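# Place the loose rolled towel into the cubby beside the other

## Task

Take the rolled towel that is lying on the table and set it inside the cubby so it rests on the cubby's floor next to the towel already there; at the end both towels must still be rolled and inside, and the cubby must not have been moved.

## Robot and tools

Robot: two xArm7 arms, left_arm and right_arm, each with seven joints and a parallel two-finger gripper. Every list indexed by joint, whether in commands or in results, uses this order: waist (joint1), shoulder (joint2), upper arm roll (joint3), elbow (joint4), forearm roll (joint5), wrist pitch (joint6), wrist roll (joint7). Stated ranges in rad: waist -6.283..6.283, shoulder -2.059..2.094, upper arm roll -6.283..6.283, elbow -0.192..3.927, forearm roll -6.283..6.283, wrist pitch -1.693..3.142, wrist roll -6.283..6.283. The true end of a joint may differ from these by up to 0.010 rad.

Frame: every reported position, orientation and velocity is in the scene frame. Its origin sits at table-top height, halfway between the two nominal arm bases. +z points up, +x points out over the table, and left_arm is on the +y side (image left and right do not follow this). Calibrated bases: left_arm (-0.019, +0.337, 0) m, right_arm (-0.025, -0.436, 0) m, each with almost no yaw. Printed hand poses may be off by a few cm, more so at long reach. The gripper's fingers point along its +z axis and close along its y axis. end_effector_position is the point between the pads when closed, roughly 2 cm short of the fingertips. Closing pushes the tips about 10 mm further along +z, mostly while the gap is still above 40 mm.

Command row (used by execute_actions and move): 16 numbers in [-1, 1], both arms always included. Numbers 1-7 are the left arm's joint displacements, number 8 is the left opening, numbers 9-15 are the right arm's joints, number 16 is the right opening. A joint value is an offset scaled so that 1.0 = 2.262 rad. It is measured from the Joint targets that held when the action (or move) started, not from the row before it, so sending the same offset again adds on. Opening is absolute: +1 fully open, -1 closed. Sending 0 for an opening commands a half-closed gripper, so to keep a gripper as it is, repeat its current command, which is shown in Tool commands.

execute_actions(actions, cameras): actions is a list of actions. Each action is a table of up to 15 rows, one row per 1/30 s step; if the table is short, its last row is held until 15 steps are done. An action counts for 0.5 s. If any action is malformed, or if the first action would send a joint more than 0.010 rad past its range, the whole call is rejected. A later action that fails that check is refused for both arms. Passing an empty list just returns the current state. cameras takes names from cam_high, cam_low, cam_roll_left, cam_roll_right, cam_left_wrist, cam_right_wrist; omitted, null or ["all"] gives all of them, [] gives none.

move(target, speed, blend, opening_speed, blocking, cameras): drives the joints along a planned path. target is one 16-number row or a list of up to 15 rows; every row is an offset from the same starting Joint targets. speed is the peak rad/s of the joint with the longest travel, from 0.01 to 3.14 (default 0.5), given as one value or one per target. blend is in rad and rounds off corners between intermediate targets. opening_speed is the rate of opening change on the -1..+1 scale per second, 0.2 or more. With blocking=false the call returns after about 0.5 s while the motion continues. There is no collision avoidance: gripper paths curve, and faster motion or a target placed deeper past a contact means harder impacts. The move: line reports done, off_target, moving, held or fault; limits=held means some steps were held back.

wait(seconds 0..10) lets time pass while holding the current commands. stop brakes a running move to rest. zoom_image(camera, region [x0,y0,x1,y1] in pixels, at most 504x504) enlarges part of that camera's most recent image; every image is 672x504. clear_fault(arm) clears a torque fault that has been reported. finished_scene(scene) ends the scene for good; scene 1 is practice.

Results: Joint positions and Joint velocities list each arm's seven joints followed by the finger-pad gap in m (0.084 = fully open). Joint targets is the base from which the next offsets are measured. grip_measured gives the measured opening on the command scale. "within noise" means the arm is not moving. "joint sent to its limit" means a joint was capped at its end. "joint command not followed" means the check that keeps the arms apart changed some steps. Joint torques include gravity and carry offsets and noise; a positive value acts toward a larger angle. MOTOR HOT appears at 65 °C, and at 80 °C the arm is braked for 30-60 s.

Motion limits: a joint target may lead its measured angle by at most 0.692 rad, the gripper may move at most 70 mm per step, and drive speed is capped at 3.14 rad/s. Large motions therefore take several actions.

Gripping: to hold the towel, command an opening well below grip_measured; the lower the value, the harder the squeeze (about 24 N per pad). Commanding the measured value back gives only a light hold.

Things to avoid: dropping the towel, releasing it while it is still moving, hitting or pushing hard (especially into the cubby, which must not move), anything falling off the table, contact between the arms, and torque faults. Load limits in N m: waist 44.6, shoulder 44.8, upper arm roll 28.5, elbow 28.5, forearm roll 28.5, wrist pitch 15.3, wrist roll 16. A motor held at its limit for 1 s also faults. To end a push, command targets back past the current positions. Do not hold the arm stretched out or loaded for long, because it heats up. Time spent thinking also counts as scene time.

Each tool is called after "Request:" by a JSON object that holds its "op" and its "data", one argument or row to a line.

## Session

Request:
{"op": "execute_actions", "data": {
  "actions": [],
  "cameras": ["cam_high","cam_roll_left","cam_roll_right"]
}}

Request:
{"op": "zoom_image", "data": {
  "camera": "cam_high",
  "region": [230, 90, 470, 330]
}}

Scene clock: 0.00 s.
left_arm: end_effector_position=(+0.1159, -0.1395, +0.2324) grip_measured=+1.00 end_effector_quat_wxyz=(-0.172, -0.139, +0.928, -0.298) | right_arm: end_effector_position=(+0.6283, -0.4787, +0.1917) grip_measured=+1.00 end_effector_quat_wxyz=(-0.170, +0.942, +0.278, +0.081)
Joint positions: left_arm=[-1.771 -0.224 0.572 0.723 -0.777 0.508 2.283 0.084] | right_arm=[-0.219 0.689 0.051 1.949 0.361 1.29 -0.867 0.084]
Joint velocities: within noise
Joint torques (N m): no reading
Joint targets: left_arm=[-1.771 -0.224 0.572 0.723 -0.777 0.508 2.283] | right_arm=[-0.219 0.689 0.051 1.949 0.361 1.290 -0.867]
Tool commands: left_gripper/opening=+1.0 right_gripper/opening=+1.0
Images, in order (width x height): cam_high 672x504, cam_roll_left 672x504, cam_roll_right 672x504.

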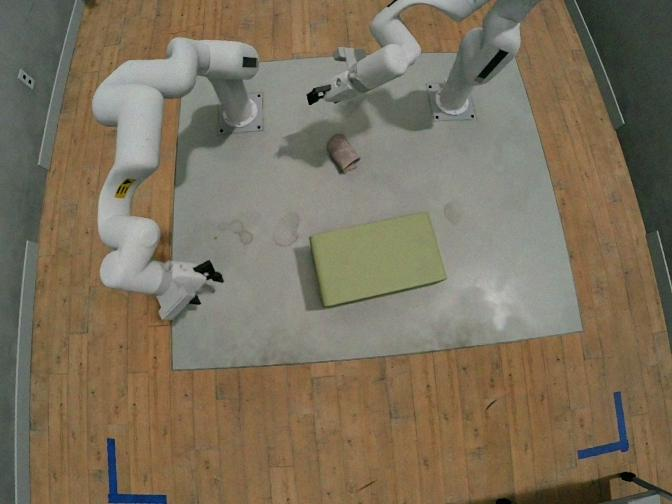

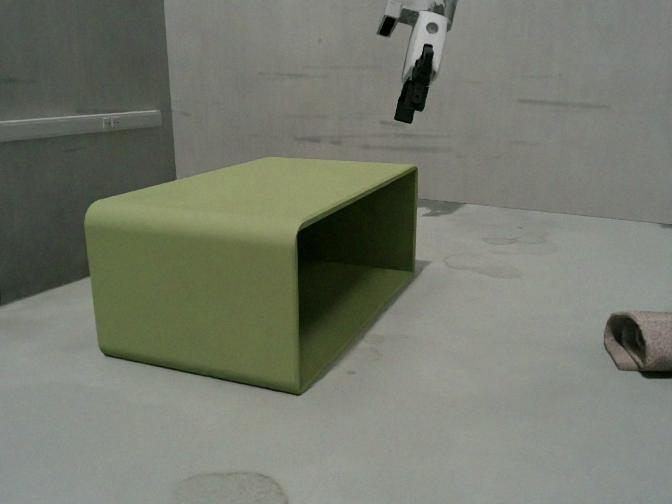

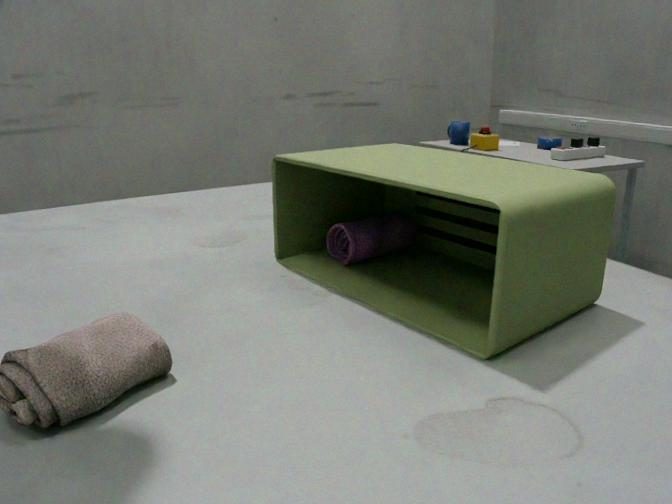

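Scaled by 2.100.

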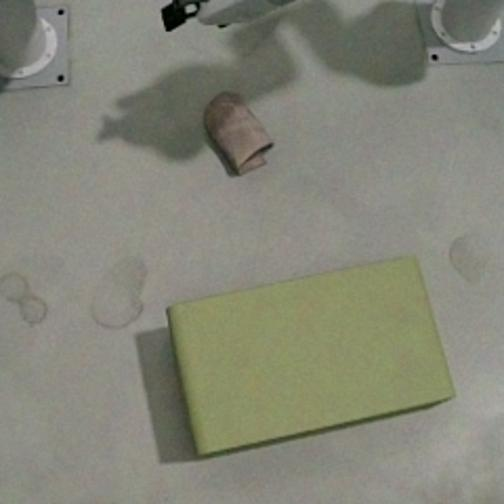

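Request:
{"op": "move", "data": {
  "target": [
    [0.5,0,0,0,0,0,0,1,0.1,-0.25,0,-0.2,0,0,0.2,1],
    [0.98,0,0,0,0,0,0,1,0.6074,-0.5047,-0.0225,-0.4935,-0.1596,-0.002,0.7361,1]
  ],
  "speed": 1.2,
  "blend": 0.3,
  "cameras": ["cam_high","cam_right_wrist"]
}}

Scene clock: 17.13 s.
left_arm: end_effector_position=(+0.2804, +0.7314, +0.2324) grip_measured=+1.00 end_effector_quat_wxyz=(-0.190, +0.893, -0.290, +0.287) | right_arm: end_effector_position=(+0.1175, -0.1216, +0.2798) grip_measured=+1.00 end_effector_quat_wxyz=(+0.000, +0.985, +0.174, +0.000)
Joint positions: left_arm=[0.445 -0.224 0.572 0.723 -0.777 0.508 2.283 0.084] | right_arm=[1.154 -0.453 0 0.832 0 1.285 0.798 0.084]
Joint velocities: within noise
Joint torques (N m): left_arm=[0.76 -15.22 -1.66 14.7 0.5 -1.46 0.05] | right_arm=[0.54 -10.97 1.21 14 -0.13 -1.42 0.14]
Joint targets: left_arm=[0.445 -0.224 0.572 0.723 -0.777 0.508 2.283] | right_arm=[1.154 -0.453 0.000 0.832 0.000 1.285 0.798]
move: done
Images, in order (width x height): cam_high 672x504, cam_right_wrist 672x504.

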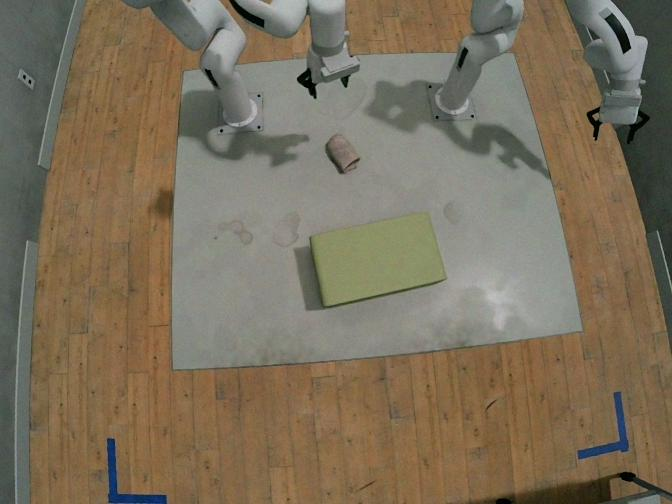

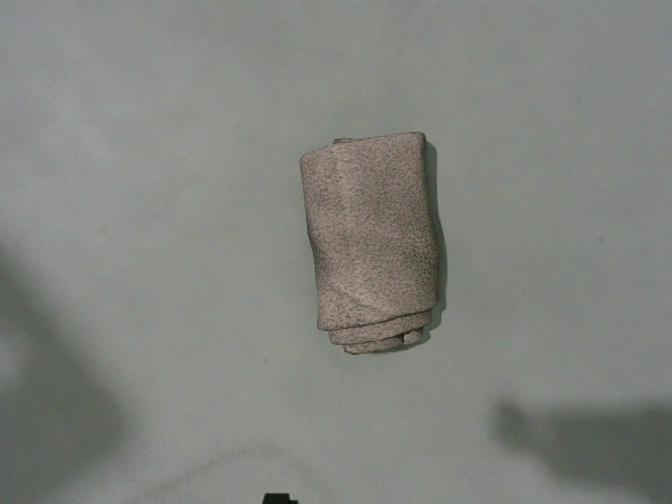

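Request:
{"op": "move", "data": {
  "target": [0,0,0,0,0,0,0,1,0.0986,0.0584,0,-0.2776,-0.8585,-0.2493,0.8687,1],
  "speed": 1.2,
  "cameras": ["cam_right_wrist"]
}}

Scene clock: 51.17 s.
left_arm: end_effector_position=(+0.2803, +0.7315, +0.2324) grip_measured=+1.00 end_effector_quat_wxyz=(-0.190, +0.893, -0.290, +0.287) | right_arm: end_effector_position=(+0.1449, -0.1134, +0.1172) grip_measured=+1.00 end_effector_quat_wxyz=(-0.181, +0.861, +0.154, +0.450)
Joint positions: left_arm=[0.445 -0.224 0.572 0.723 -0.777 0.508 2.283 0.084] | right_arm=[1.377 -0.321 0 0.205 -1.942 0.722 2.763 0.084]
Joint velocities: within noise
Joint torques (N m): left_arm=[0.14 -15.96 -2.02 14.95 0.46 -1.46 0.04] | right_arm=[0.87 -8.02 0.79 9.67 -0.45 0.32 0.12]
Joint targets: left_arm=[0.445 -0.224 0.572 0.723 -0.777 0.508 2.283] | right_arm=[1.377 -0.321 0.000 0.204 -1.942 0.722 2.763]
move: done
Images, in order (width x height): cam_right_wrist 672x504.

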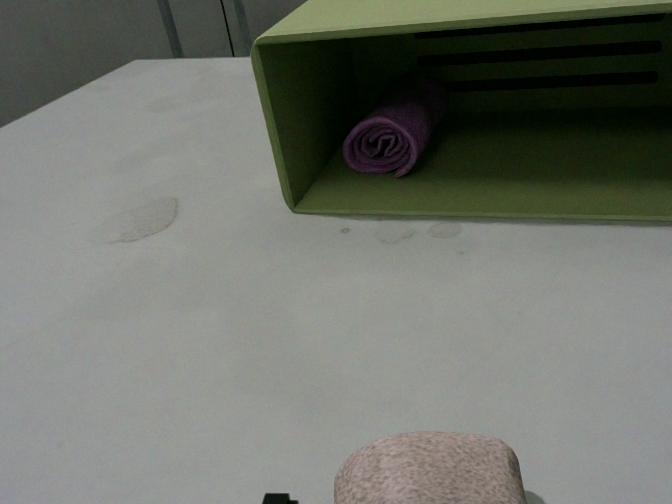

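Request:
{"op": "move", "data": {
  "target": [
    [0,0,0,0,0,0,0,1,0,0.1706,0,0.0752,0,0,0,1],
    [0,0,0,0,0,0,0,1,0,0.1706,0,0.0752,0,0,0,-0.9],
    [0,0,0,0,0,0,0,1,0,0,0,0,0,0,0,-0.9]
  ],
  "speed": [0.4,0.4,0.5],
  "cameras": ["cam_right_wrist","cam_roll_right"]
}}

Scene clock: 59.13 s.
left_arm: end_effector_position=(+0.2803, +0.7315, +0.2324) grip_measured=+1.00 end_effector_quat_wxyz=(-0.190, +0.893, -0.290, +0.287) | right_arm: end_effector_position=(+0.1448, -0.1134, +0.1172) grip_measured=-0.28 end_effector_quat_wxyz=(-0.181, +0.861, +0.154, +0.450)
Joint positions: left_arm=[0.445 -0.224 0.572 0.723 -0.777 0.508 2.283 0.084] | right_arm=[1.377 -0.321 0 0.205 -1.942 0.722 2.763 0.032]
Joint velocities: within noise
Joint torques (N m): left_arm=[-0.01 -15.83 -2.08 14.86 0.47 -1.56 0.02] | right_arm=[0.55 -9.43 0.94 9.95 -0.1 0.45 -0.19]
Joint targets: left_arm=[0.445 -0.224 0.572 0.723 -0.777 0.508 2.283] | right_arm=[1.377 -0.321 0.000 0.204 -1.942 0.722 2.763]
move: done
Images, in order (width x height): cam_roll_right 672x504, cam_right_wrist 672x504.

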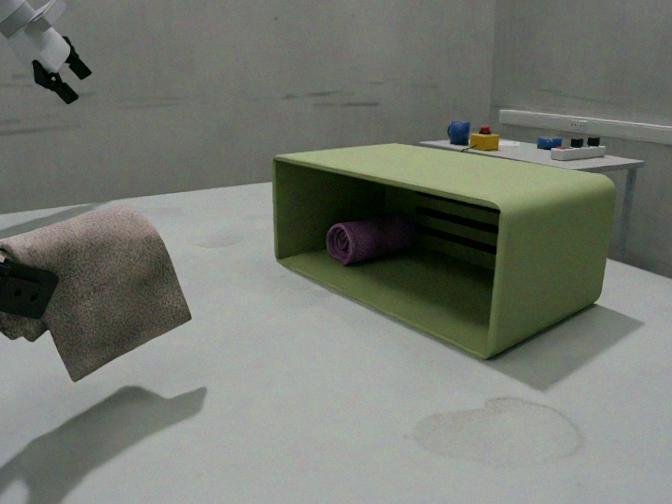

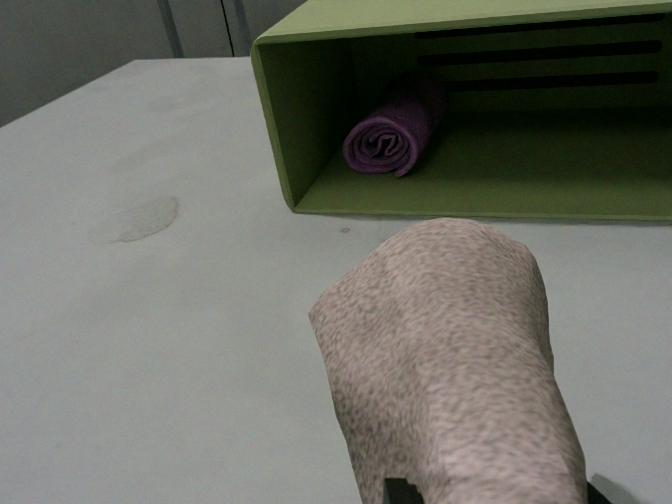

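Request:
{"op": "move", "data": {
  "target": [0,0,0,0,0,0,0,1,-0.1923,0.1985,0,0.2011,0.0698,-0.0477,-0.1428,-0.9],
  "speed": 0.6,
  "cameras": ["cam_right_wrist","cam_roll_right","cam_roll_left"]
}}

Scene clock: 92.53 s.
left_arm: end_effector_position=(+0.2803, +0.7315, +0.2324) grip_measured=+1.00 end_effector_quat_wxyz=(-0.190, +0.893, -0.290, +0.287) | right_arm: end_effector_position=(+0.3202, -0.1052, +0.0887) grip_measured=-0.28 end_effector_quat_wxyz=(-0.023, +0.905, +0.049, +0.422)
Joint positions: left_arm=[0.445 -0.224 0.572 0.723 -0.777 0.508 2.283 0.084] | right_arm=[0.943 0.128 0 0.659 -1.784 0.614 2.44 0.032]
Joint velocities: within noise
Joint torques (N m): left_arm=[0 -15.89 -2.05 14.82 0.46 -1.57 0] | right_arm=[-0.45 -19.05 0.3 10.57 0.66 -0.16 -0.26]
Joint targets: left_arm=[0.445 -0.224 0.572 0.723 -0.777 0.508 2.283] | right_arm=[0.942 0.128 0.000 0.659 -1.784 0.614 2.440]
move: done
Images, in order (width x height): cam_roll_left 672x504, cam_roll_right 672x504, cam_right_wrist 672x504.

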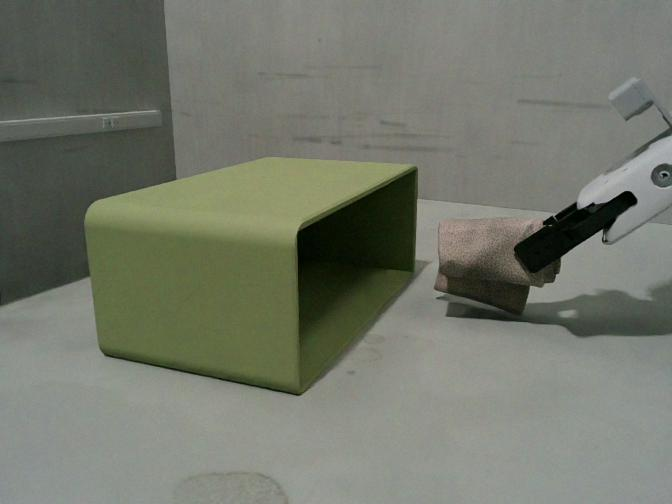

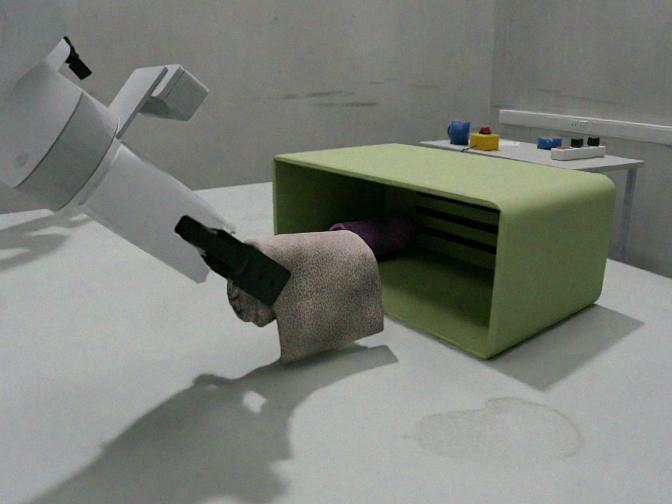

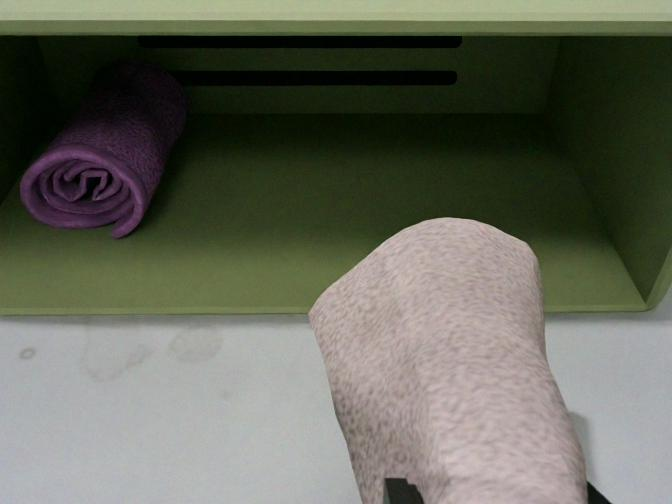

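Request:
{"op": "move", "data": {
  "target": [0,0,0,0,0,0,0,1,-0.1319,0.2045,0,0.252,-0.068,-0.0836,-0.0487,-0.9],
  "speed": 0.25,
  "cameras": ["cam_right_wrist","cam_roll_right","cam_roll_left"]
}}

Scene clock: 108.77 s.
left_arm: end_effector_position=(+0.2803, +0.7315, +0.2324) grip_measured=+1.00 end_effector_quat_wxyz=(-0.190, +0.893, -0.290, +0.287) | right_arm: end_effector_position=(+0.5077, -0.0827, +0.0506) grip_measured=-0.27 end_effector_quat_wxyz=(-0.024, +0.905, +0.049, +0.422)
Joint positions: left_arm=[0.445 -0.224 0.572 0.723 -0.777 0.508 2.283 0.084] | right_arm=[0.644 0.59 0 1.229 -1.938 0.425 2.33 0.032]
Joint velocities: within noise
Joint torques (N m): left_arm=[-0.07 -15.86 -2.04 14.77 0.33 -1.51 -0.03] | right_arm=[-1.67 -25.26 -1.09 9.6 0.42 -0.23 -0.24]
Joint targets: left_arm=[0.445 -0.224 0.572 0.723 -0.777 0.508 2.283] | right_arm=[0.644 0.591 0.000 1.229 -1.938 0.425 2.330]
move: done
Images, in order (width x height): cam_roll_left 672x504, cam_roll_right 672x504, cam_right_wrist 672x504.

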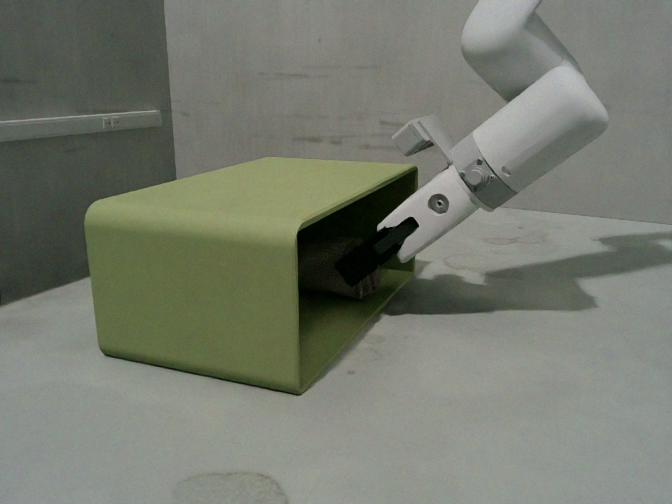

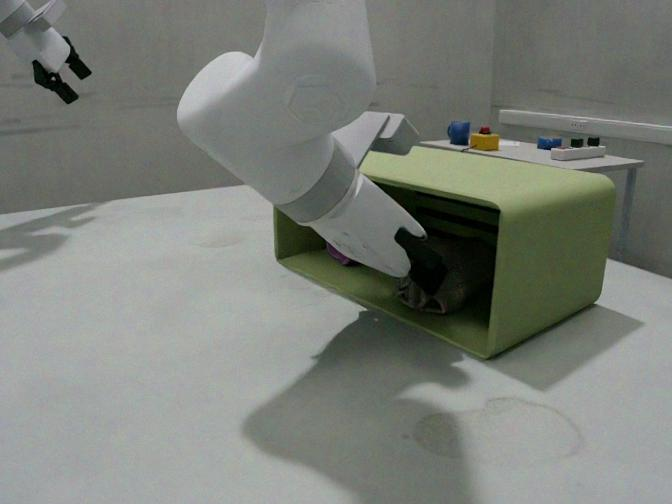

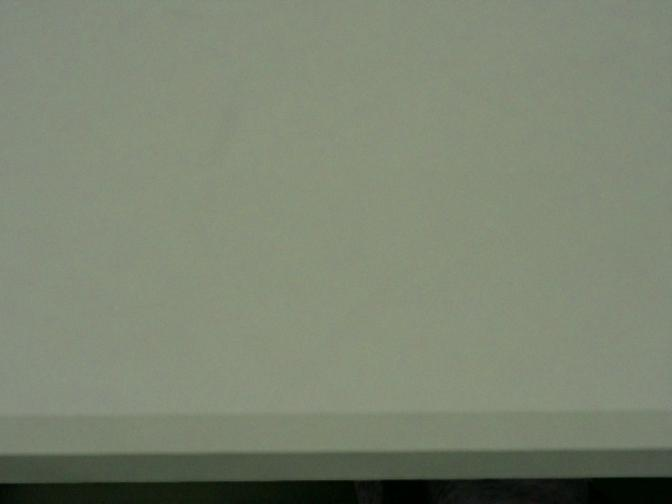

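Request:
{"op": "move", "data": {
  "target": [
    [0,0,0,0,0,0,0,1,0,0.004,0,0,0,0,0,-0.9],
    [0,0,0,0,0,0,0,1,0,0.004,0,0,0,0,0,0.75],
    [0,0,0,0,0,0,0,1,0.1319,-0.2045,0,-0.252,0.068,0.0836,0.0487,0.75]
  ],
  "speed": [0.1,0.3,0.35],
  "opening_speed": 1.5,
  "cameras": ["cam_right_wrist","cam_roll_right","cam_roll_left"]
}}

Scene clock: 118.47 s.
left_arm: end_effector_position=(+0.2803, +0.7315, +0.2324) grip_measured=+1.00 end_effector_quat_wxyz=(-0.190, +0.893, -0.290, +0.287) | right_arm: end_effector_position=(+0.3203, -0.1052, +0.0887) grip_measured=+0.75 end_effector_quat_wxyz=(-0.023, +0.905, +0.049, +0.422)
Joint positions: left_arm=[0.445 -0.224 0.572 0.723 -0.777 0.508 2.283 0.084] | right_arm=[0.942 0.128 0 0.659 -1.784 0.614 2.44 0.075]
Joint velocities: within noise
Joint torques (N m): left_arm=[-0.08 -15.78 -2.11 14.86 0.33 -1.49 0.02] | right_arm=[0.6 -19.43 0.12 10.04 0.55 0.17 0.17]
Joint targets: left_arm=[0.445 -0.224 0.572 0.723 -0.777 0.508 2.283] | right_arm=[0.942 0.128 0.000 0.659 -1.784 0.614 2.440]
move: done
Images, in order (width x height): cam_roll_left 672x504, cam_roll_right 672x504, cam_right_wrist 672x504.

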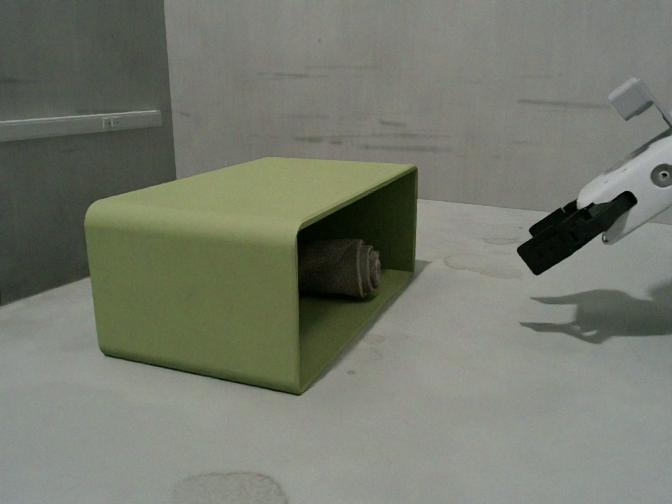

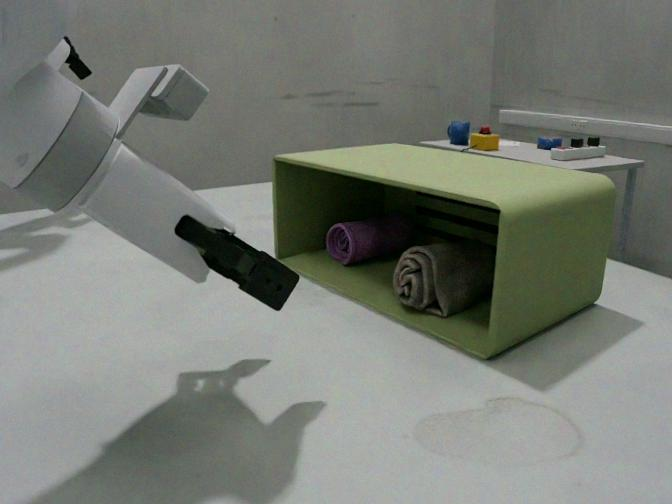

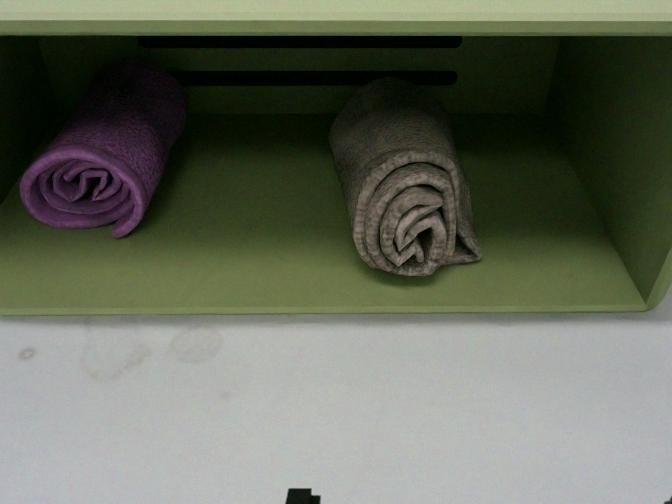

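Request:
{"op": "finished_scene", "data": {
  "scene": 2
}}

The scene is finished: the task was done.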